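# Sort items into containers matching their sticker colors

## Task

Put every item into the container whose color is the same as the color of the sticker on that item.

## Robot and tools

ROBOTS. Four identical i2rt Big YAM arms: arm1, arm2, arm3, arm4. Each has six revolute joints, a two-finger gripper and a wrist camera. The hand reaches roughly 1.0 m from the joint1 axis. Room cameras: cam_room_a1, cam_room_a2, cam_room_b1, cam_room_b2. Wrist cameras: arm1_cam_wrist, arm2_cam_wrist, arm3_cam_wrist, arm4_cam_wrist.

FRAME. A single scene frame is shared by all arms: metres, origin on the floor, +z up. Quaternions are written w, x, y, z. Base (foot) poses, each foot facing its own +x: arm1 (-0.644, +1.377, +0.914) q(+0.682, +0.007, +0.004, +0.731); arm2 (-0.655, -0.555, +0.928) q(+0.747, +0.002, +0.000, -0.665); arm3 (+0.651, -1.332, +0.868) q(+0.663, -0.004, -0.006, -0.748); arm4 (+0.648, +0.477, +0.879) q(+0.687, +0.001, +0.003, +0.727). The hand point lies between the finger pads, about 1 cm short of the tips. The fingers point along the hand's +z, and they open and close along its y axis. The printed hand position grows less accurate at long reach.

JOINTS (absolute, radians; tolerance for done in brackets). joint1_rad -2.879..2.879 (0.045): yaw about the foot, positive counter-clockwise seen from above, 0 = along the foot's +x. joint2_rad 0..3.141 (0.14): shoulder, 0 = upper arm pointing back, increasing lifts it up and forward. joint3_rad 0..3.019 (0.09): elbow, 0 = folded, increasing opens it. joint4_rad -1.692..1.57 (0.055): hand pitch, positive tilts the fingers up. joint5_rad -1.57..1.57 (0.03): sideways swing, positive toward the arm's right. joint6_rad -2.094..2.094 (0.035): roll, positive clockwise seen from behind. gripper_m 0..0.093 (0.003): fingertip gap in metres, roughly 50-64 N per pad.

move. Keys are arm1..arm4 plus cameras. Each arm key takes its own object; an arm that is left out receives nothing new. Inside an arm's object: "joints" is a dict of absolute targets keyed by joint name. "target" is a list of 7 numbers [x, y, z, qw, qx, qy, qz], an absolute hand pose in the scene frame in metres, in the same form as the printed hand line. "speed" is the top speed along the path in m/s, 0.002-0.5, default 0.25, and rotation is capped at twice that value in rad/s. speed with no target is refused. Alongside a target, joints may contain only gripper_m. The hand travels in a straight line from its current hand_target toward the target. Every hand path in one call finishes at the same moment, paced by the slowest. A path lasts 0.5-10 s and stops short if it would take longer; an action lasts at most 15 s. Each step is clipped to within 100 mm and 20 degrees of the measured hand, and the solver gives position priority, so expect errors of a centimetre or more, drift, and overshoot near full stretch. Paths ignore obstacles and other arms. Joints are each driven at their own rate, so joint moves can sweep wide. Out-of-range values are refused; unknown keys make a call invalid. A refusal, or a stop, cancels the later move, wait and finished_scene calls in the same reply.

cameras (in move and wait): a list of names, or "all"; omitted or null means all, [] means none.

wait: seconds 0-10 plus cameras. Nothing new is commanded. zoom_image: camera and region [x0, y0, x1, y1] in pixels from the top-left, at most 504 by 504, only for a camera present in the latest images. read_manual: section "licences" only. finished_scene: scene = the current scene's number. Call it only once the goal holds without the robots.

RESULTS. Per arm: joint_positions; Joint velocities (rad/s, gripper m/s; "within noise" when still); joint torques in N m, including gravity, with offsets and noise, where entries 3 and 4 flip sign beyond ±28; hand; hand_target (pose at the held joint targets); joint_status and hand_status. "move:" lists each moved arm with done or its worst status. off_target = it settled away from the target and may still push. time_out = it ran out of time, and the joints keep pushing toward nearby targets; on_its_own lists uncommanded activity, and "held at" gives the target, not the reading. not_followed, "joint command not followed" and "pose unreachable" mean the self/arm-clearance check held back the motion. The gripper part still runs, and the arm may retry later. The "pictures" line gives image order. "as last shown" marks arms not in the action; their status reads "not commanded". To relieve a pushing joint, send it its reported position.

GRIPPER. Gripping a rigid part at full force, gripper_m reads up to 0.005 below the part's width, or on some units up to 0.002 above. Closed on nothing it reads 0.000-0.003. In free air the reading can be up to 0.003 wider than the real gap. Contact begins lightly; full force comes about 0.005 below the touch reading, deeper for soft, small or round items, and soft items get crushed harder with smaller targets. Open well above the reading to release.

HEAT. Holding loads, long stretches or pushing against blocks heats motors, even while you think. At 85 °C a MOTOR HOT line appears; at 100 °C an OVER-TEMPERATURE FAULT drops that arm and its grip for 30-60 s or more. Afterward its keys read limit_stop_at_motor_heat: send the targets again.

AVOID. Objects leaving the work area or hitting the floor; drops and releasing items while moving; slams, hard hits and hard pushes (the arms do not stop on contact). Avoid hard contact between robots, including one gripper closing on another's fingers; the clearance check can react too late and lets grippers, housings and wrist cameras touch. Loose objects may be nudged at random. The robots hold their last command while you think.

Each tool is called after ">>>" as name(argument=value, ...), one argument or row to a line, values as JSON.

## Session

>>> move(
)

Scene clock: 0.00 s.
Joint torques (N m): no reading
Motor temperatures (°C): arm1=[20 23 29 23 21 21 21] | arm2=[23 24 27 22 22 20 23] | arm3=[24 23 24 23 24 23 23] | arm4=[22 22 24 22 24 21 24]
Heat: arm1: hottest joint3_rad 29 °C; arm2: hottest joint3_rad 27 °C; arm3: hottest joint1_rad 24 °C; arm4: hottest joint3_rad 24 °C.
Joint velocities: within noise
arm1.joint_positions: joint1_rad=-0.168 joint2_rad=+0.560 joint3_rad=+1.361 joint4_rad=-1.410 joint5_rad=+0.240 joint6_rad=+0.692 gripper_m=+0.09396
arm1.joint_status: not commanded
arm1.hand: x=-0.5745 y=+1.5715 z=+1.4388 quat_wxyz=(-0.303, +0.280, -0.837, -0.359) (m; scene frame)
arm1.hand_target: x=-0.5746 y=+1.5689 z=+1.4515 quat_wxyz=(-0.308, +0.276, -0.832, -0.370) (m; scene frame)
arm1.hand_status: not commanded
arm2.joint_positions: joint1_rad=+0.198 joint2_rad=+0.483 joint3_rad=+1.641 joint4_rad=-1.210 joint5_rad=-0.086 joint6_rad=-0.484 gripper_m=+0.09396
arm2.joint_status: not commanded
arm2.hand: x=-0.6069 y=-0.6635 z=+1.6316 quat_wxyz=(-0.468, -0.246, -0.683, +0.505) (m; scene frame)
arm2.hand_target: x=-0.6088 y=-0.6576 z=+1.6378 quat_wxyz=(-0.472, -0.244, -0.677, +0.510) (m; scene frame)
arm2.hand_status: not commanded
arm3.joint_positions: joint1_rad=+0.130 joint2_rad=+0.645 joint3_rad=+1.695 joint4_rad=-1.138 joint5_rad=+0.075 joint6_rad=+0.392 gripper_m=+0.09396
arm3.joint_status: not commanded
arm3.hand: x=+0.6386 y=-1.5165 z=+1.5921 quat_wxyz=(-0.552, -0.621, -0.389, +0.398) (m; scene frame)
arm3.hand_target: x=+0.6385 y=-1.5116 z=+1.6003 quat_wxyz=(-0.558, -0.615, -0.384, +0.402) (m; scene frame)
arm3.hand_status: not commanded
arm4.joint_positions: joint1_rad=+0.147 joint2_rad=+0.437 joint3_rad=+1.709 joint4_rad=-1.566 joint5_rad=+0.245 joint6_rad=+0.670 gripper_m=+0.09396
arm4.joint_status: not commanded
arm4.hand: x=+0.6820 y=+0.5376 z=+1.5262 quat_wxyz=(-0.292, +0.355, -0.719, -0.522) (m; scene frame)
arm4.hand_target: x=+0.6829 y=+0.5336 z=+1.5314 quat_wxyz=(-0.294, +0.352, -0.714, -0.529) (m; scene frame)
arm4.hand_status: not commanded
pictures: arm1_cam_wrist, arm2_cam_wrist, arm3_cam_wrist, arm4_cam_wrist, cam_room_a1, cam_room_a2, cam_room_b1, cam_room_b2
Images, in order (width x height): arm1_cam_wrist 672x504, arm2_cam_wrist 672x504, arm3_cam_wrist 672x504, arm4_cam_wrist 672x504, cam_room_a1 672x504, cam_room_a2 672x504, cam_room_b1 672x504, cam_room_b2 672x504.

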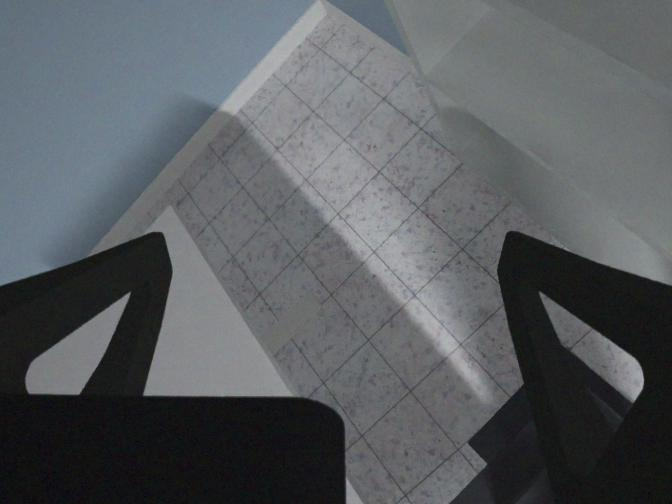

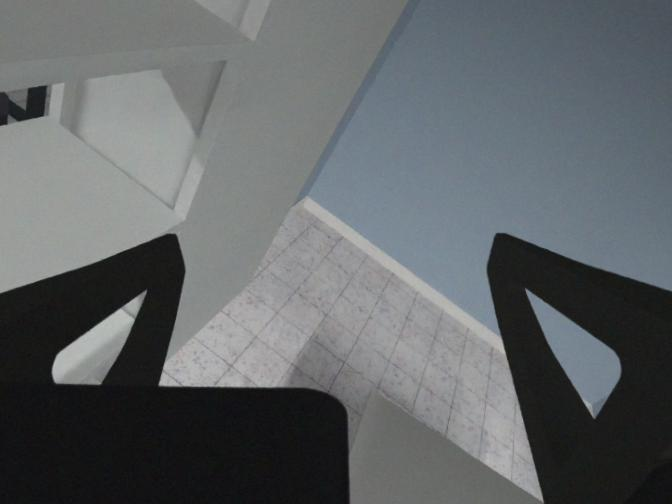

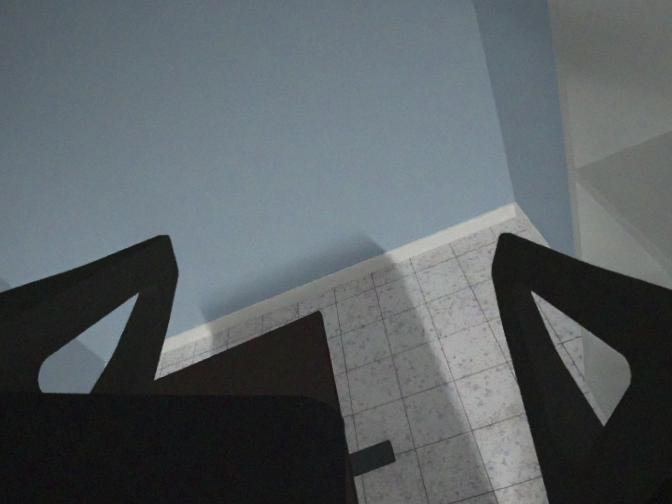

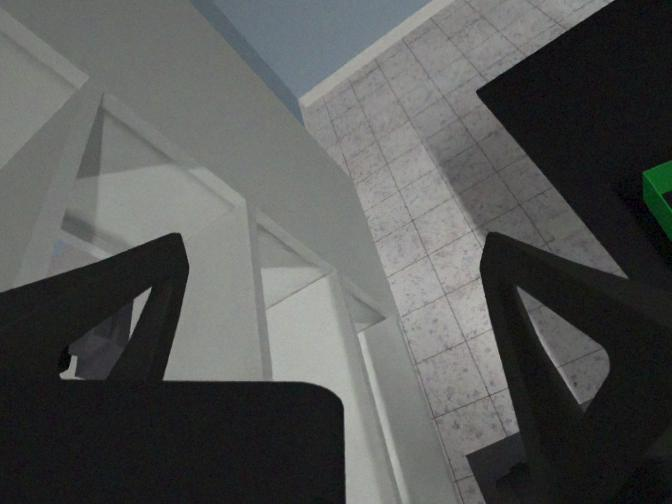

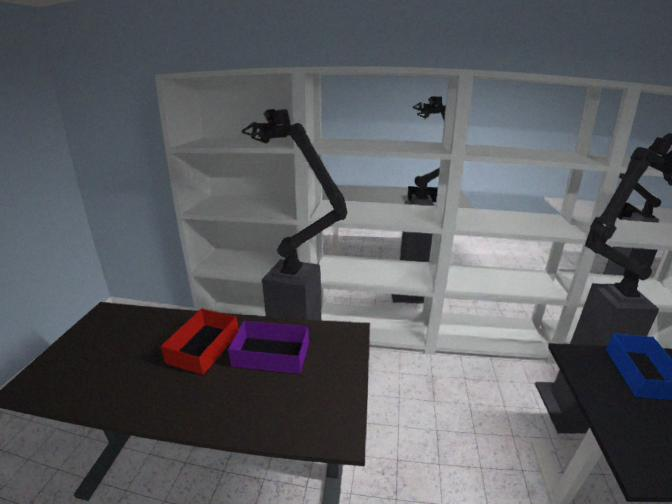

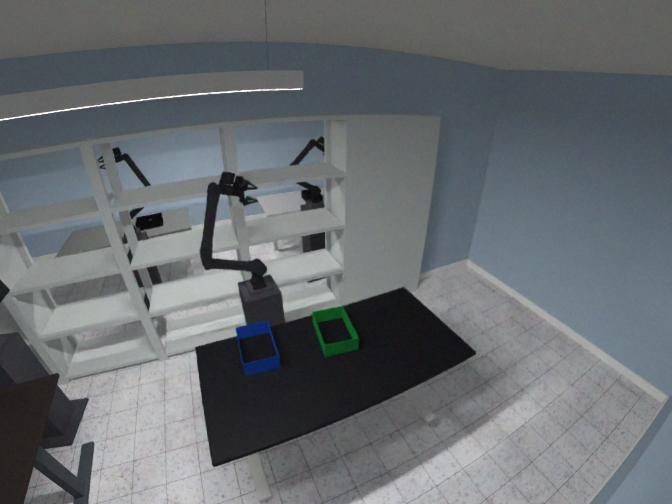

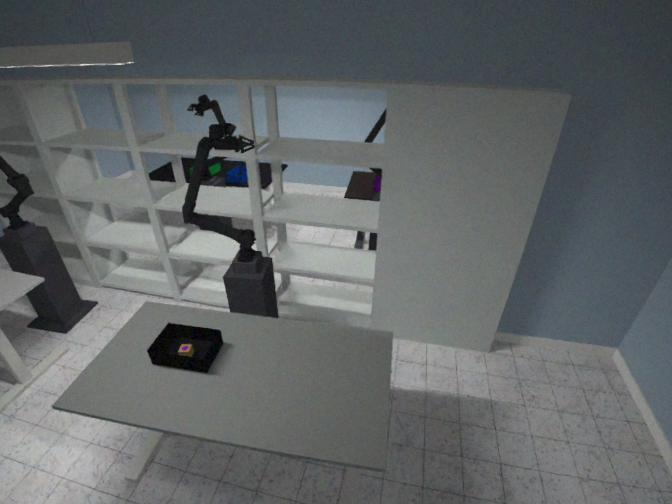

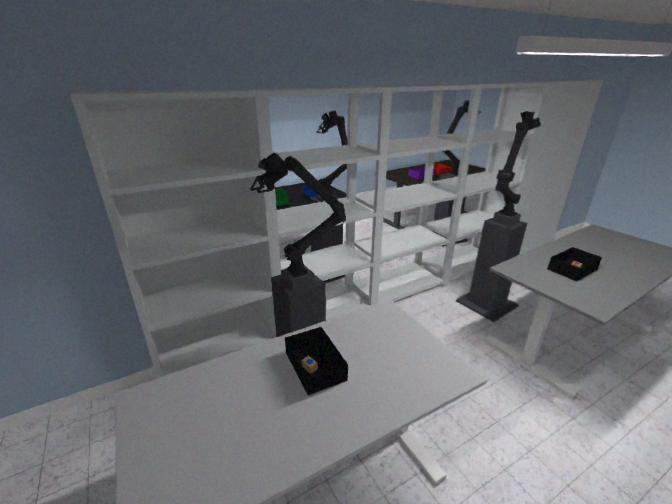

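>>> zoom_image(
  camera="cam_room_b1",
  region=[130, 310, 250, 400],
)

>>> zoom_image(
  camera="cam_room_b2",
  region=[260, 310, 380, 400],
)

>>> zoom_image(
  camera="cam_room_b2",
  region=[530, 230, 630, 300],
)

Scaled by 4.200.

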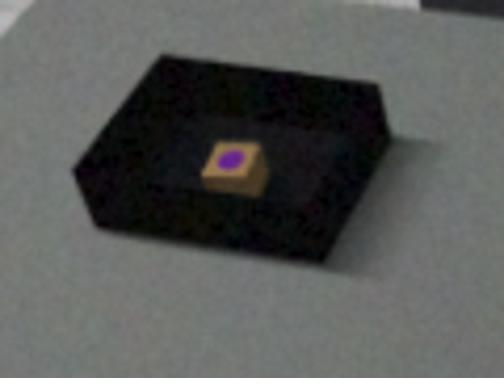

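Scaled by 4.200.

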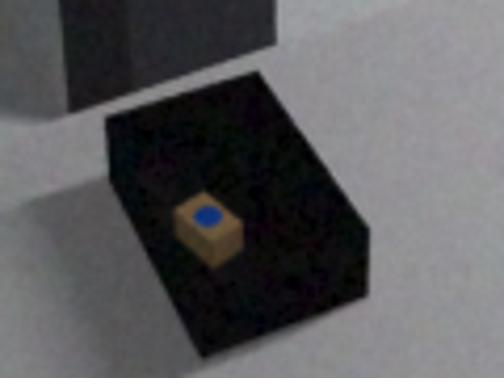

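Scaled by 5.040.

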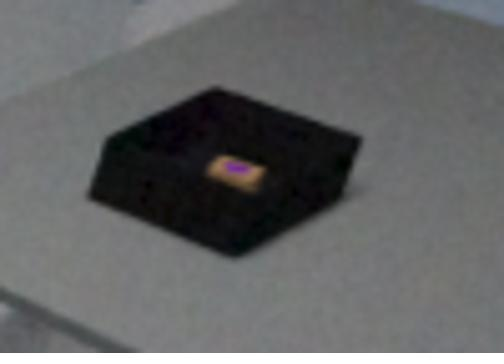

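>>> move(
  arm1={"joints": {"joint2_rad": 0.622, "joint3_rad": 0.79, "joint4_rad": -0.962, "joint5_rad": 0, "joint6_rad": 0}},
  arm2={"joints": {"joint2_rad": 0.622, "joint3_rad": 0.79, "joint4_rad": -0.962, "joint5_rad": 0, "joint6_rad": 0}},
  arm3={"joints": {"joint2_rad": 0.622, "joint3_rad": 0.79, "joint4_rad": -0.962, "joint5_rad": 0, "joint6_rad": 0}},
  arm4={"joints": {"joint2_rad": 0.622, "joint3_rad": 0.79, "joint4_rad": -0.962, "joint5_rad": 0, "joint6_rad": 0}},
  cameras=[],
)

>>> move(
  arm1={"joints": {"joint1_rad": 2.06}},
  arm2={"joints": {"joint1_rad": -1.5}},
  arm3={"joints": {"joint1_rad": 1.65}},
  arm4={"joints": {"joint1_rad": -1.4}},
  cameras=["arm1_cam_wrist", "arm2_cam_wrist", "arm3_cam_wrist", "arm4_cam_wrist"],
)

Scene clock: 16.37 s.
Joint torques (N m): arm1=[-1.61 -0.15 12.4 2.28 -0.06 -0.03] | arm2=[0.67 -3.19 11.04 2.67 0.14 0.22] | arm3=[1.26 -1.79 9.62 1.72 -0.07 -0.14] | arm4=[0.85 -2.43 9.73 1.66 -0.04 -0.12]
Motor temperatures (°C): arm1=[20 23 31 23 21 21 21] | arm2=[23 24 28 22 22 20 23] | arm3=[24 23 25 23 24 23 23] | arm4=[22 22 25 22 24 21 24]
Heat: arm1: hottest joint3_rad 31 °C; arm2: hottest joint3_rad 28 °C; arm3: hottest joint3_rad 25 °C; arm4: hottest joint3_rad 25 °C.
move: arm1 done; arm2 done; arm3 done; arm4 done
Joint velocities: within noise
arm1.joint_positions: joint1_rad=-0.168 joint2_rad=+0.630 joint3_rad=+0.781 joint4_rad=-0.982 joint5_rad=+0.002 joint6_rad=+0.009 gripper_m=+0.09397
arm1.joint_status: all done
arm1.hand: x=-0.6088 y=+1.6743 z=+1.1985 quat_wxyz=(-0.263, +0.620, -0.696, -0.249) (m; scene frame)
arm1.hand_target: x=-0.6086 y=+1.6776 z=+1.2090 quat_wxyz=(-0.276, +0.619, -0.688, -0.260) (m; scene frame)
arm1.hand_status: not commanded
arm2.joint_positions: joint1_rad=+0.198 joint2_rad=+0.631 joint3_rad=+0.798 joint4_rad=-0.976 joint5_rad=-0.003 joint6_rad=-0.015 gripper_m=+0.09396
arm2.joint_status: all done
arm2.hand: x=-0.5618 y=-0.8439 z=+1.2214 quat_wxyz=(-0.300, -0.540, -0.756, +0.218) (m; scene frame)
arm2.hand_target: x=-0.5624 y=-0.8441 z=+1.2224 quat_wxyz=(-0.306, -0.544, -0.749, +0.221) (m; scene frame)
arm2.hand_status: not commanded
arm3.joint_positions: joint1_rad=+0.130 joint2_rad=+0.629 joint3_rad=+0.790 joint4_rad=-0.969 joint5_rad=+0.002 joint6_rad=+0.008 gripper_m=+0.09396
arm3.joint_status: all done
arm3.hand: x=+0.6526 y=-1.6302 z=+1.1637 quat_wxyz=(-0.270, -0.654, -0.654, +0.266) (m; scene frame)
arm3.hand_target: x=+0.6530 y=-1.6301 z=+1.1664 quat_wxyz=(-0.274, -0.650, -0.656, +0.271) (m; scene frame)
arm3.hand_status: not commanded
arm4.joint_positions: joint1_rad=+0.147 joint2_rad=+0.633 joint3_rad=+0.782 joint4_rad=-0.980 joint5_rad=+0.004 joint6_rad=+0.014 gripper_m=+0.09397
arm4.joint_status: all done
arm4.hand: x=+0.5896 y=+0.7725 z=+1.1625 quat_wxyz=(-0.225, +0.718, -0.596, -0.281) (m; scene frame)
arm4.hand_target: x=+0.5885 y=+0.7748 z=+1.1732 quat_wxyz=(-0.237, +0.717, -0.586, -0.294) (m; scene frame)
arm4.hand_status: not commanded
pictures: none
No camera images: "cameras" was empty.

Scene clock: 18.43 s.
Joint torques (N m): arm1=[-0.97 0.85 12.3 2.13 0.08 -0.05] | arm2=[0.5 -3.25 11.03 2.66 -0.07 0.2] | arm3=[1.9 -1.96 9.58 1.66 0.07 -0.11] | arm4=[0.91 -2.26 9.81 1.68 0.04 -0.09]
Motor temperatures (°C): arm1=[20 23 31 23 21 21 21] | arm2=[23 24 29 22 22 20 23] | arm3=[24 23 25 23 24 23 23] | arm4=[22 22 25 22 24 21 24]
Heat: arm1: hottest joint3_rad 31 °C; arm2: hottest joint3_rad 29 °C; arm3: hottest joint3_rad 25 °C; arm4: hottest joint3_rad 25 °C.
move: arm1 done; arm2 done; arm3 done; arm4 done
Joint velocities: within noise
arm1.joint_positions: joint1_rad=+2.055 joint2_rad=+0.630 joint3_rad=+0.781 joint4_rad=-0.978 joint5_rad=-0.002 joint6_rad=+0.007 gripper_m=+0.09400
arm1.joint_status: all done
arm1.hand: x=-0.8947 y=+1.2192 z=+1.2025 quat_wxyz=(+0.098, +0.895, +0.253, -0.355) (m; scene frame)
arm1.hand_target: x=-0.8960 y=+1.2167 z=+1.2124 quat_wxyz=(+0.101, +0.887, +0.256, -0.371) (m; scene frame)
arm1.hand_status: not commanded
arm2.joint_positions: joint1_rad=-1.497 joint2_rad=+0.631 joint3_rad=+0.798 joint4_rad=-0.976 joint5_rad=+0.001 joint6_rad=-0.013 gripper_m=+0.09398
arm2.joint_status: all done
arm2.hand: x=-0.9528 y=-0.6130 z=+1.2214 quat_wxyz=(-0.031, -0.924, -0.095, +0.369) (m; scene frame)
arm2.hand_target: x=-0.9530 y=-0.6122 z=+1.2224 quat_wxyz=(-0.034, -0.922, -0.087, +0.376) (m; scene frame)
arm2.hand_status: not commanded
arm3.joint_positions: joint1_rad=+1.640 joint2_rad=+0.629 joint3_rad=+0.790 joint4_rad=-0.969 joint5_rad=-0.001 joint6_rad=+0.006 gripper_m=+0.09398
arm3.joint_status: all done
arm3.hand: x=+0.9528 y=-1.3435 z=+1.1602 quat_wxyz=(-0.373, -0.024, -0.927, +0.014) (m; scene frame)
arm3.hand_target: x=+0.9529 y=-1.3406 z=+1.1628 quat_wxyz=(-0.379, -0.017, -0.925, +0.014) (m; scene frame)
arm3.hand_status: not commanded
arm4.joint_positions: joint1_rad=-1.398 joint2_rad=+0.633 joint3_rad=+0.782 joint4_rad=-0.977 joint5_rad=+0.001 joint6_rad=+0.012 gripper_m=+0.09399
arm4.joint_status: all done
arm4.hand: x=+0.9423 y=+0.5460 z=+1.1621 quat_wxyz=(-0.358, +0.101, -0.927, -0.042) (m; scene frame)
arm4.hand_target: x=+0.9442 y=+0.5462 z=+1.1723 quat_wxyz=(-0.374, +0.106, -0.921, -0.042) (m; scene frame)
arm4.hand_status: not commanded
pictures: arm1_cam_wrist, arm2_cam_wrist, arm3_cam_wrist, arm4_cam_wrist
Images, in order (width x height): arm1_cam_wrist 672x504, arm2_cam_wrist 672x504, arm3_cam_wrist 672x504, arm4_cam_wrist 672x504.

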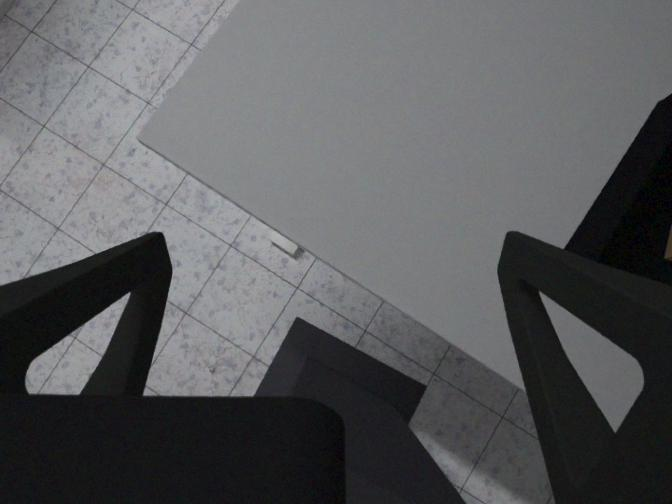

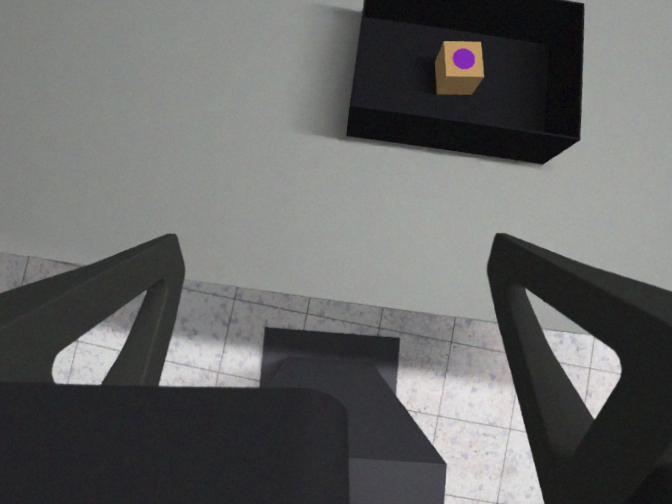

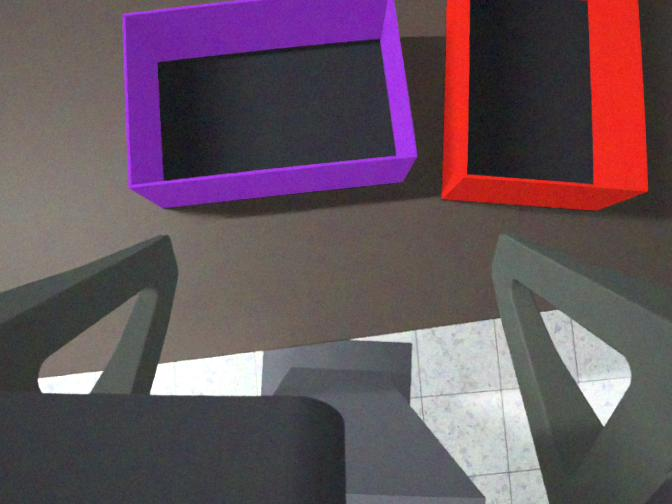

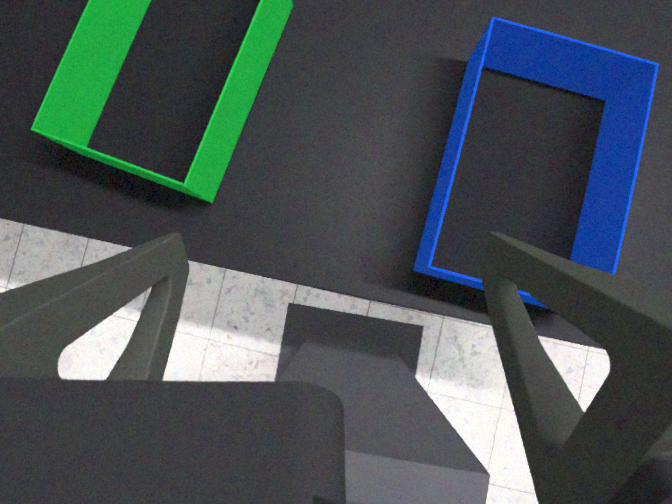

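>>> zoom_image(
  camera="arm2_cam_wrist",
  region=[400, 20, 520, 110],
)

>>> move(
  arm1={"joints": {"joint1_rad": 1.5}},
  cameras=["arm1_cam_wrist"],
)

Scaled by 4.200.

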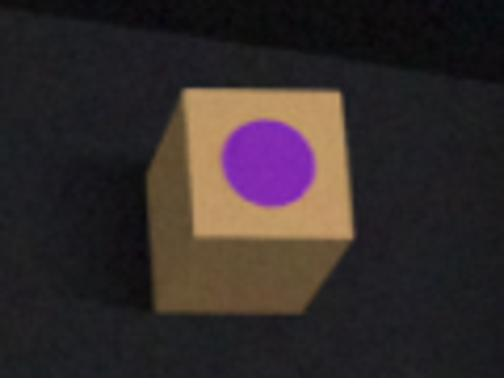

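Scene clock: 29.20 s.
Joint torques (N m): arm1=[-2.14 0.73 12.42 2.1 0.03 -0.05] | arm2=[0.44 -3.31 11.03 2.7 -0.07 0.2] | arm3=[1.96 -1.96 9.62 1.68 0.07 -0.12] | arm4=[0.38 -2.37 9.77 1.69 0.06 -0.08]
Motor temperatures (°C): arm1=[20 23 31 23 21 21 21] | arm2=[23 24 31 22 22 20 23] | arm3=[24 23 26 23 24 23 23] | arm4=[22 22 28 22 24 21 24]
Heat: arm1: hottest joint3_rad 31 °C; arm2: hottest joint3_rad 31 °C; arm3: hottest joint3_rad 26 °C; arm4: hottest joint3_rad 28 °C.
move: arm1 done
Joint velocities: within noise
arm1.joint_positions: joint1_rad=+1.506 joint2_rad=+0.630 joint3_rad=+0.781 joint4_rad=-0.978 joint5_rad=+0.000 joint6_rad=+0.007 gripper_m=+0.09400
arm1.joint_status: all done
arm1.hand: x=-0.9393 y=+1.3758 z=+1.2036 quat_wxyz=(+0.001, +0.929, -0.001, -0.370) (m; scene frame)
arm1.hand_target: x=-0.9417 y=+1.3775 z=+1.2135 quat_wxyz=(-0.001, +0.923, +0.000, -0.386) (m; scene frame)
arm1.hand_status: not commanded
arm2, arm3, arm4: as last shown
pictures: arm1_cam_wrist
Images, in order (width x height): arm1_cam_wrist 672x504.

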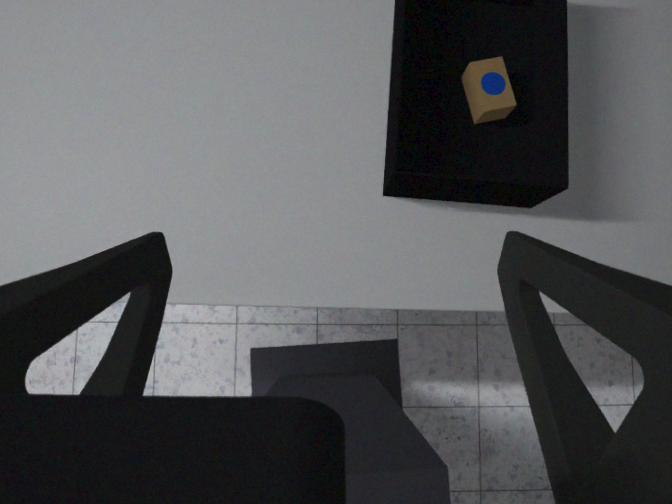

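>>> zoom_image(
  camera="arm1_cam_wrist",
  region=[430, 40, 550, 130],
)

Scaled by 4.200.

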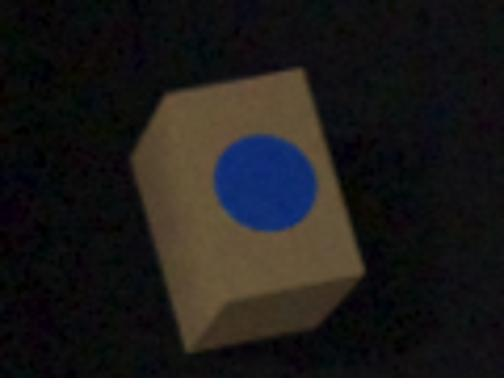

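>>> move(
  arm1={"target": [-1.21, 1.598, 0.95, -0.0263, -0.9646, -0.1057, 0.2405], "speed": 0.25, "joints": {"gripper_m": 0.075}},
  arm2={"target": [-1.30, -0.495, 0.95, -0.0263, -0.9646, -0.1057, 0.2405], "speed": 0.25, "joints": {"gripper_m": 0.08}},
  cameras=["arm1_cam_wrist", "arm2_cam_wrist"],
)

Scene clock: 94.17 s.
Joint torques (N m): arm1=[-2.02 -15.03 13.37 0.59 -0.28 -0.06] | arm2=[0.15 -18.84 13.46 1.02 -0.28 -0.09] | arm3=[1.9 -1.85 9.59 1.68 0.06 -0.12] | arm4=[0.38 -2.32 9.83 1.72 0.06 -0.09]
Motor temperatures (°C): arm1=[20 23 34 23 21 21 21] | arm2=[23 24 34 22 22 20 23] | arm3=[24 23 29 23 24 23 23] | arm4=[22 22 35 22 24 21 24]
Heat: arm1: hottest joint3_rad 34 °C; arm2: hottest joint3_rad 34 °C; arm3: hottest joint3_rad 29 °C; arm4: hottest joint3_rad 35 °C.
move: arm1 off_target; arm2 off_target
Joint velocities: within noise
arm1.joint_positions: joint1_rad=+1.057 joint2_rad=+1.890 joint3_rad=+1.224 joint4_rad=-0.565 joint5_rad=-0.289 joint6_rad=-0.604 gripper_m=+0.07506
arm1.joint_status: all done
arm1.hand: x=-1.1924 y=+1.5855 z=+0.9309 quat_wxyz=(+0.037, +0.969, +0.102, -0.223) (m; scene frame)
arm1.hand_target: x=-1.2090 y=+1.5978 z=+0.9506 quat_wxyz=(+0.026, +0.964, +0.106, -0.241) (m; scene frame)
arm1.hand_status: off_target (0.029 m and 2.4 deg from the pose sent, 0.432 m and 19.9 deg at the start)
arm2.joint_positions: joint1_rad=-1.818 joint2_rad=+1.928 joint3_rad=+1.287 joint4_rad=-0.485 joint5_rad=-0.164 joint6_rad=-0.299 gripper_m=+0.08009
arm2.joint_status: all done
arm2.hand: x=-1.2823 y=-0.5013 z=+0.9404 quat_wxyz=(-0.030, -0.967, -0.101, +0.231) (m; scene frame)
arm2.hand_target: x=-1.2991 y=-0.4949 z=+0.9504 quat_wxyz=(-0.026, -0.964, -0.105, +0.241) (m; scene frame)
arm2.hand_status: off_target (0.021 m and 1.4 deg from the pose sent, 0.456 m and 15.5 deg at the start)
arm3, arm4: as last shown
pictures: arm1_cam_wrist, arm2_cam_wrist
Images, in order (width x height): arm1_cam_wrist 672x504, arm2_cam_wrist 672x504.

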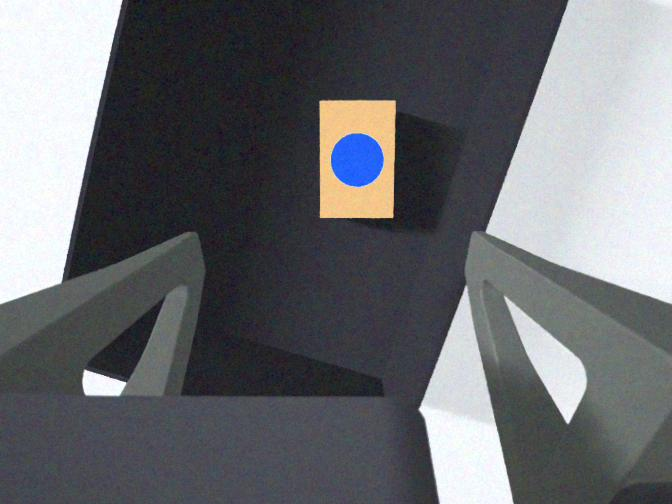

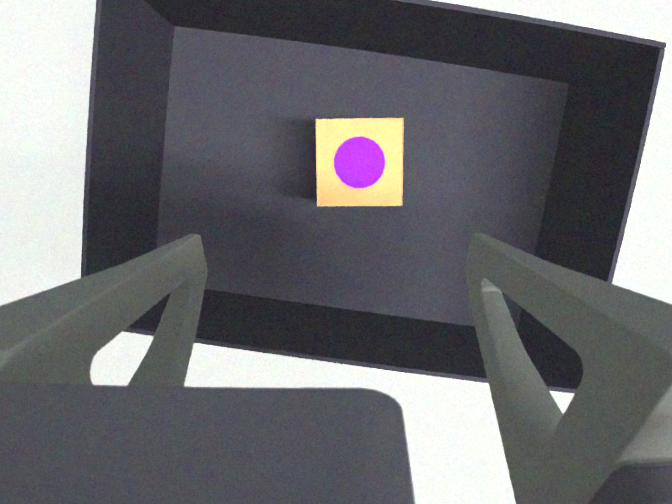

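>>> move(
  arm1={"target": [-1.2434, 1.598, 0.845, -0.0263, -0.9646, -0.1057, 0.2405], "speed": 0.15},
  arm2={"target": [-1.3345, -0.490, 0.845, -0.0263, -0.9646, -0.1057, 0.2405], "speed": 0.15},
  cameras=["arm1_cam_wrist", "arm2_cam_wrist"],
)

Scene clock: 116.03 s.
Joint torques (N m): arm1=[-0.73 -16.03 11.96 1.69 -0.13 0.13] | arm2=[0.21 -20.31 12.18 2.32 -0.26 -0.09] | arm3=[2.02 -1.96 9.61 1.68 0.06 -0.11] | arm4=[0.5 -2.14 9.81 1.55 0.06 -0.07]
Motor temperatures (°C): arm1=[20 24 35 23 22 21 21] | arm2=[23 25 35 22 22 20 23] | arm3=[24 23 30 23 24 23 23] | arm4=[22 22 36 22 24 21 24]
Heat: arm1: hottest joint3_rad 35 °C; arm2: hottest joint3_rad 35 °C; arm3: hottest joint3_rad 30 °C; arm4: hottest joint3_rad 36 °C.
move: arm1 off_target; arm2 off_target
Joint velocities: within noise
arm1.joint_positions: joint1_rad=+1.065 joint2_rad=+2.117 joint3_rad=+1.277 joint4_rad=-0.403 joint5_rad=-0.285 joint6_rad=-0.597 gripper_m=+0.07506
arm1.joint_status: not commanded
arm1.hand: x=-1.2166 y=+1.5918 z=+0.8318 quat_wxyz=(+0.040, +0.970, +0.102, -0.217) (m; scene frame)
arm1.hand_target: x=-1.2421 y=+1.5974 z=+0.8460 quat_wxyz=(+0.026, +0.964, +0.106, -0.241) (m; scene frame)
arm1.hand_status: off_target (0.031 m and 3.2 deg from the pose sent, 0.101 m and 2.4 deg at the start)
arm2.joint_positions: joint1_rad=-1.818 joint2_rad=+2.162 joint3_rad=+1.376 joint4_rad=-0.361 joint5_rad=-0.164 joint6_rad=-0.300 gripper_m=+0.08009
arm2.joint_status: not commanded
arm2.hand: x=-1.3119 y=-0.4971 z=+0.8414 quat_wxyz=(-0.032, -0.970, -0.100, +0.220) (m; scene frame)
arm2.hand_target: x=-1.3332 y=-0.4899 z=+0.8458 quat_wxyz=(-0.026, -0.965, -0.106, +0.240) (m; scene frame)
arm2.hand_status: off_target (0.024 m and 2.6 deg from the pose sent, 0.109 m and 1.4 deg at the start)
arm3, arm4: as last shown
pictures: arm1_cam_wrist, arm2_cam_wrist
Images, in order (width x height): arm1_cam_wrist 672x504, arm2_cam_wrist 672x504.

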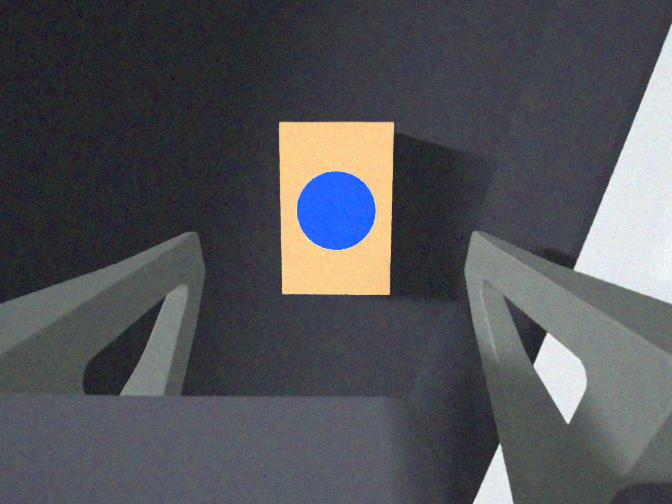

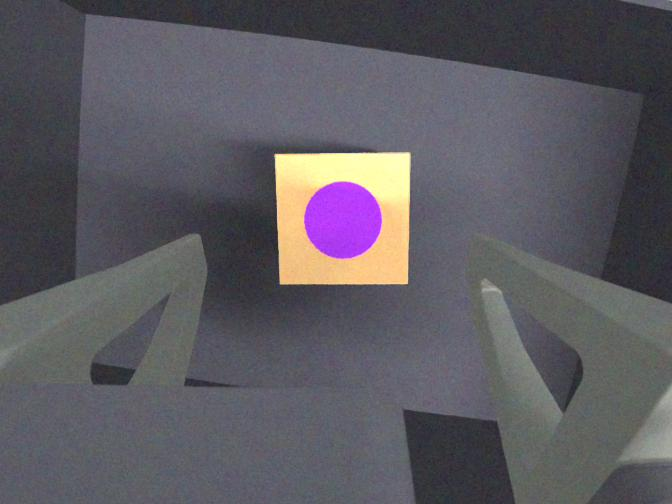

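>>> move(
  arm1={"target": [-1.2485, 1.594, 0.776, -0.0263, -0.9646, -0.1057, 0.2405], "speed": 0.1},
  arm2={"target": [-1.3375, -0.489, 0.77, -0.0263, -0.9646, -0.1057, 0.2405], "speed": 0.1},
  cameras=["arm1_cam_wrist", "arm2_cam_wrist"],
)

Scene clock: 134.60 s.
Joint torques (N m): arm1=[-1.2 -15.62 10.74 1.5 -0.05 0.08] | arm2=[0.15 -20.72 10.99 2.39 -0.28 -0.08] | arm3=[1.96 -1.85 9.59 1.65 0.07 -0.11] | arm4=[0.15 -2.61 9.89 1.68 0.05 -0.08]
Motor temperatures (°C): arm1=[20 25 37 23 21 21 21] | arm2=[23 26 36 22 22 20 23] | arm3=[24 23 30 23 24 23 23] | arm4=[22 22 36 22 24 21 24]
Heat: arm1: hottest joint3_rad 37 °C; arm2: hottest joint3_rad 36 °C; arm3: hottest joint3_rad 30 °C; arm4: hottest joint3_rad 36 °C.
move: arm1 off_target; arm2 off_target
Joint velocities: within noise
arm1.joint_positions: joint1_rad=+1.085 joint2_rad=+2.249 joint3_rad=+1.300 joint4_rad=-0.278 joint5_rad=-0.282 joint6_rad=-0.588 gripper_m=+0.07505
arm1.joint_status: not commanded
arm1.hand: x=-1.2278 y=+1.5834 z=+0.7707 quat_wxyz=(+0.038, +0.968, +0.108, -0.222) (m; scene frame)
arm1.hand_target: x=-1.2476 y=+1.5938 z=+0.7768 quat_wxyz=(+0.026, +0.965, +0.106, -0.241) (m; scene frame)
arm1.hand_status: off_target (0.024 m and 2.5 deg from the pose sent, 0.064 m and 3.2 deg at the start)
arm2.joint_positions: joint1_rad=-1.818 joint2_rad=+2.308 joint3_rad=+1.409 joint4_rad=-0.242 joint5_rad=-0.164 joint6_rad=-0.300 gripper_m=+0.08009
arm2.joint_status: not commanded
arm2.hand: x=-1.3185 y=-0.4960 z=+0.7716 quat_wxyz=(-0.032, -0.969, -0.101, +0.223) (m; scene frame)
arm2.hand_target: x=-1.3365 y=-0.4888 z=+0.7708 quat_wxyz=(-0.026, -0.965, -0.106, +0.241) (m; scene frame)
arm2.hand_status: off_target (0.020 m and 2.2 deg from the pose sent, 0.076 m and 2.6 deg at the start)
arm3, arm4: as last shown
pictures: arm1_cam_wrist, arm2_cam_wrist
Images, in order (width x height): arm1_cam_wrist 672x504, arm2_cam_wrist 672x504.

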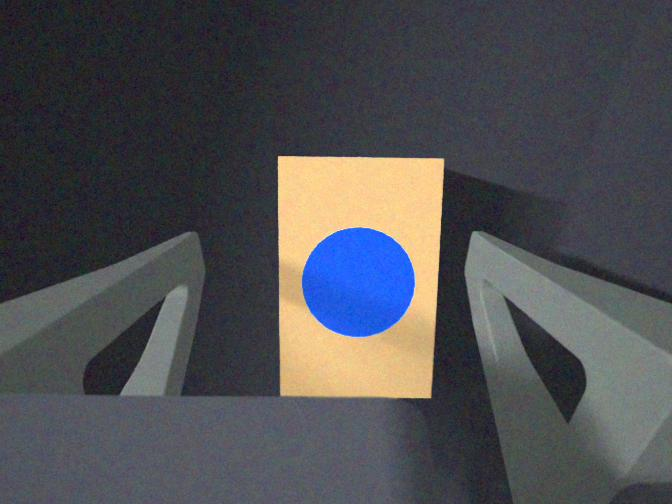

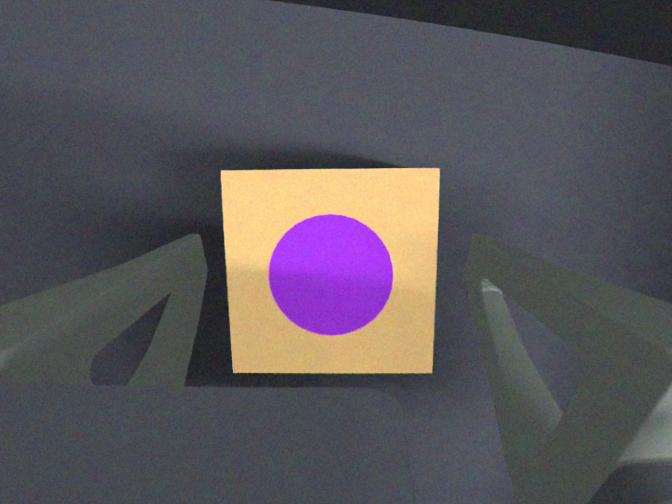

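>>> move(
  arm1={"target": [-1.243, 1.602, 0.764, -0.0263, -0.9646, -0.1057, 0.2405], "speed": 0.06},
  arm2={"target": [-1.335, -0.489, 0.760, -0.0263, -0.9646, -0.1057, 0.2405], "speed": 0.06},
  cameras=["arm1_cam_wrist", "arm2_cam_wrist"],
)

Scene clock: 142.40 s.
Joint torques (N m): arm1=[-3.08 -15.91 10.52 1.68 -0.15 -0.07] | arm2=[0.15 -20.37 10.62 2.33 -0.3 -0.08] | arm3=[2.14 -1.9 9.55 1.66 0.07 -0.11] | arm4=[0.56 -2.26 9.66 1.55 0.06 -0.08]
Motor temperatures (°C): arm1=[20 25 37 23 21 21 21] | arm2=[23 26 36 22 22 20 23] | arm3=[24 23 30 23 24 23 23] | arm4=[22 22 36 22 24 21 24]
Heat: arm1: hottest joint3_rad 37 °C; arm2: hottest joint3_rad 36 °C; arm3: hottest joint3_rad 30 °C; arm4: hottest joint3_rad 36 °C.
move: arm1 off_target; arm2 off_target
Joint velocities: within noise
arm1.joint_positions: joint1_rad=+1.084 joint2_rad=+2.272 joint3_rad=+1.300 joint4_rad=-0.260 joint5_rad=-0.285 joint6_rad=-0.588 gripper_m=+0.07505
arm1.joint_status: not commanded
arm1.hand: x=-1.2256 y=+1.5829 z=+0.7589 quat_wxyz=(+0.040, +0.968, +0.107, -0.221) (m; scene frame)
arm1.hand_target: x=-1.2419 y=+1.6019 z=+0.7650 quat_wxyz=(+0.026, +0.965, +0.106, -0.240) (m; scene frame)
arm1.hand_status: off_target (0.026 m and 2.8 deg from the pose sent, 0.025 m and 2.5 deg at the start)
arm2.joint_positions: joint1_rad=-1.818 joint2_rad=+2.319 joint3_rad=+1.409 joint4_rad=-0.221 joint5_rad=-0.164 joint6_rad=-0.301 gripper_m=+0.08009
arm2.joint_status: not commanded
arm2.hand: x=-1.3201 y=-0.4958 z=+0.7667 quat_wxyz=(-0.030, -0.968, -0.101, +0.228) (m; scene frame)
arm2.hand_target: x=-1.3341 y=-0.4889 z=+0.7606 quat_wxyz=(-0.026, -0.965, -0.106, +0.241) (m; scene frame)
arm2.hand_status: off_target (0.018 m and 1.6 deg from the pose sent, 0.021 m and 2.2 deg at the start)
arm3, arm4: as last shown
pictures: arm1_cam_wrist, arm2_cam_wrist
Images, in order (width x height): arm1_cam_wrist 672x504, arm2_cam_wrist 672x504.

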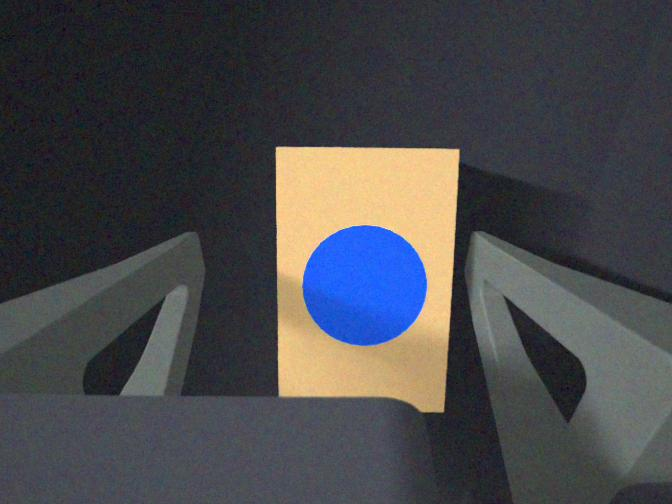

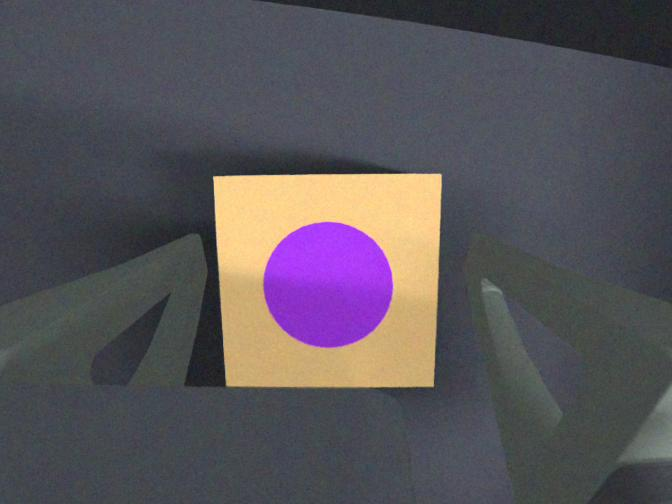

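>>> move(
  arm1={"target": [-1.231, 1.604, 0.764, -0.0263, -0.9646, -0.1057, 0.2405], "speed": 0.06},
  arm2={"target": [-1.324, -0.489, 0.757, -0.0263, -0.9646, -0.1057, 0.2405], "speed": 0.06},
  cameras=["arm1_cam_wrist", "arm2_cam_wrist"],
)

Scene clock: 147.57 s.
Joint torques (N m): arm1=[-3.43 -16.97 7.64 1.7 -0.17 -0.05] | arm2=[-0.09 -21.13 7.62 2.41 -0.34 -0.09] | arm3=[2.02 -1.96 9.57 1.68 0.07 -0.12] | arm4=[0.32 -2.2 9.76 1.8 0.04 -0.06]
Motor temperatures (°C): arm1=[20 25 37 23 21 21 21] | arm2=[23 26 36 22 22 20 23] | arm3=[24 23 30 23 24 23 23] | arm4=[22 22 37 22 24 21 24]
Heat: arm1: hottest joint3_rad 37 °C; arm2: hottest joint3_rad 36 °C; arm3: hottest joint3_rad 30 °C; arm4: hottest joint3_rad 37 °C.
move: arm1 off_target; arm2 off_target
Joint velocities: within noise
arm1.joint_positions: joint1_rad=+1.074 joint2_rad=+2.272 joint3_rad=+1.300 joint4_rad=-0.246 joint5_rad=-0.291 joint6_rad=-0.597 gripper_m=+0.07505
arm1.joint_status: not commanded
arm1.hand: x=-1.2268 y=+1.5891 z=+0.7604 quat_wxyz=(+0.037, +0.967, +0.108, -0.229) (m; scene frame)
arm1.hand_target: x=-1.2307 y=+1.6040 z=+0.7643 quat_wxyz=(+0.026, +0.965, +0.106, -0.240) (m; scene frame)
arm1.hand_status: off_target (0.016 m and 1.8 deg from the pose sent, 0.023 m and 2.8 deg at the start)
arm2.joint_positions: joint1_rad=-1.819 joint2_rad=+2.319 joint3_rad=+1.409 joint4_rad=-0.195 joint5_rad=-0.165 joint6_rad=-0.303 gripper_m=+0.08009
arm2.joint_status: not commanded
arm2.hand: x=-1.3257 y=-0.4943 z=+0.7694 quat_wxyz=(-0.027, -0.965, -0.102, +0.241) (m; scene frame)
arm2.hand_target: x=-1.3237 y=-0.4890 z=+0.7573 quat_wxyz=(-0.026, -0.965, -0.106, +0.240) (m; scene frame)
arm2.hand_status: off_target (0.014 m and 0.4 deg from the pose sent, 0.013 m and 1.6 deg at the start)
arm3, arm4: as last shown
pictures: arm1_cam_wrist, arm2_cam_wrist
Images, in order (width x height): arm1_cam_wrist 672x504, arm2_cam_wrist 672x504.

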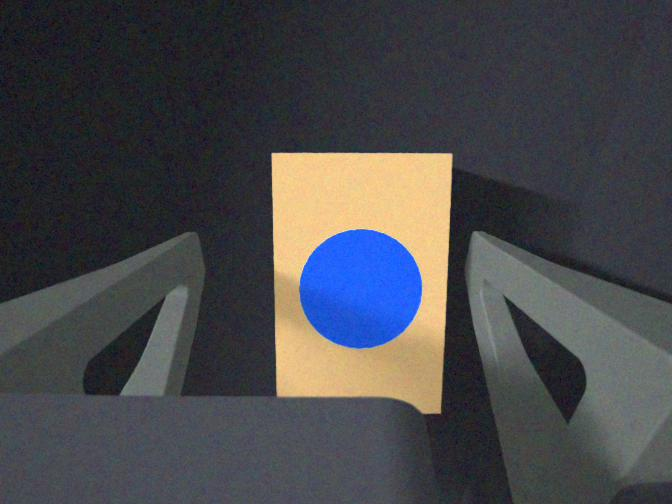

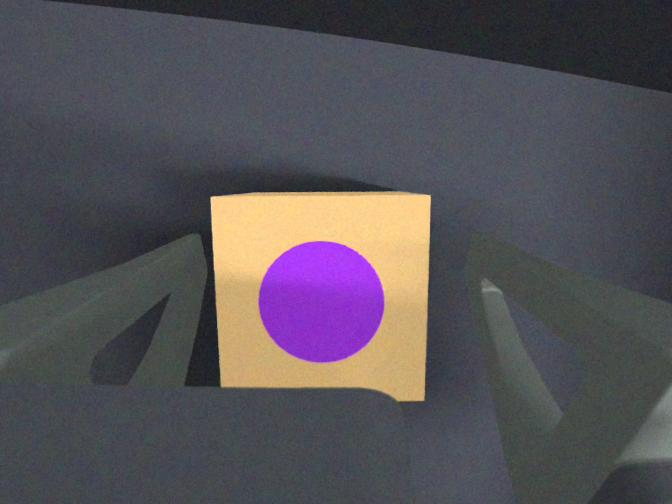

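>>> move(
  arm1={"joints": {"gripper_m": 0.036}},
  arm2={"joints": {"joint3_rad": 1.375, "joint4_rad": -0.165}},
  cameras=["arm1_cam_wrist", "arm2_cam_wrist"],
)

Scene clock: 161.97 s.
Joint torques (N m): arm1=[-2.67 -16.97 7.42 1.61 -0.16 -0.05] | arm2=[0.03 -20.78 6.52 2.29 -0.35 -0.08] | arm3=[1.85 -1.9 9.58 1.61 0.06 -0.12] | arm4=[1.03 -2.37 9.85 1.63 0.06 -0.06]
Motor temperatures (°C): arm1=[20 25 36 23 21 21 21] | arm2=[23 26 34 22 22 20 23] | arm3=[24 23 30 23 24 23 23] | arm4=[22 22 37 22 24 21 24]
Heat: arm1: hottest joint3_rad 36 °C; arm2: hottest joint3_rad 34 °C; arm3: hottest joint3_rad 30 °C; arm4: hottest joint3_rad 37 °C.
move: arm1 off_target; arm2 done
Joint velocities: within noise
arm1.joint_positions: joint1_rad=+1.065 joint2_rad=+2.272 joint3_rad=+1.300 joint4_rad=-0.243 joint5_rad=-0.291 joint6_rad=-0.599 gripper_m=+0.04274
arm1.joint_status: gripper_m off_target (ended at +0.04277, target +0.03600)
arm1.hand: x=-1.2253 y=+1.5947 z=+0.7606 quat_wxyz=(+0.035, +0.967, +0.105, -0.230) (m; scene frame)
arm1.hand_target: x=-1.2308 y=+1.6040 z=+0.7643 quat_wxyz=(+0.026, +0.965, +0.106, -0.240) (m; scene frame)
arm1.hand_status: not commanded
arm2.joint_positions: joint1_rad=-1.819 joint2_rad=+2.319 joint3_rad=+1.382 joint4_rad=-0.181 joint5_rad=-0.165 joint6_rad=-0.303 gripper_m=+0.08009
arm2.joint_status: all done
arm2.hand: x=-1.3148 y=-0.4957 z=+0.7619 quat_wxyz=(-0.029, -0.966, -0.102, +0.235) (m; scene frame)
arm2.hand_target: x=-1.3066 y=-0.4914 z=+0.7463 quat_wxyz=(-0.029, -0.968, -0.105, +0.228) (m; scene frame)
arm2.hand_status: not commanded
arm3, arm4: as last shown
pictures: arm1_cam_wrist, arm2_cam_wrist
Images, in order (width x height): arm1_cam_wrist 672x504, arm2_cam_wrist 672x504.

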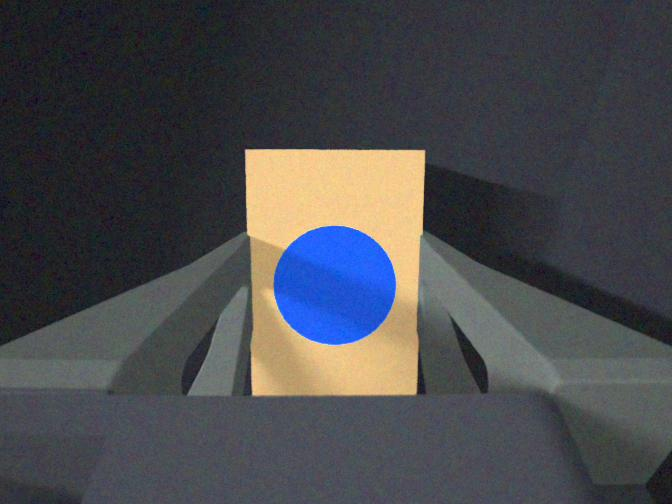

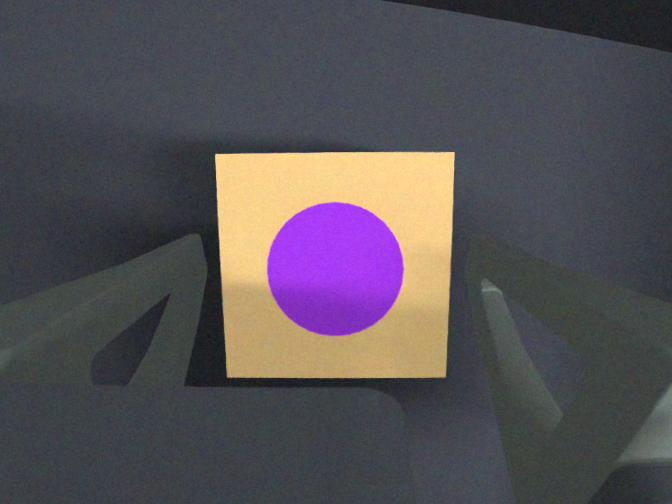

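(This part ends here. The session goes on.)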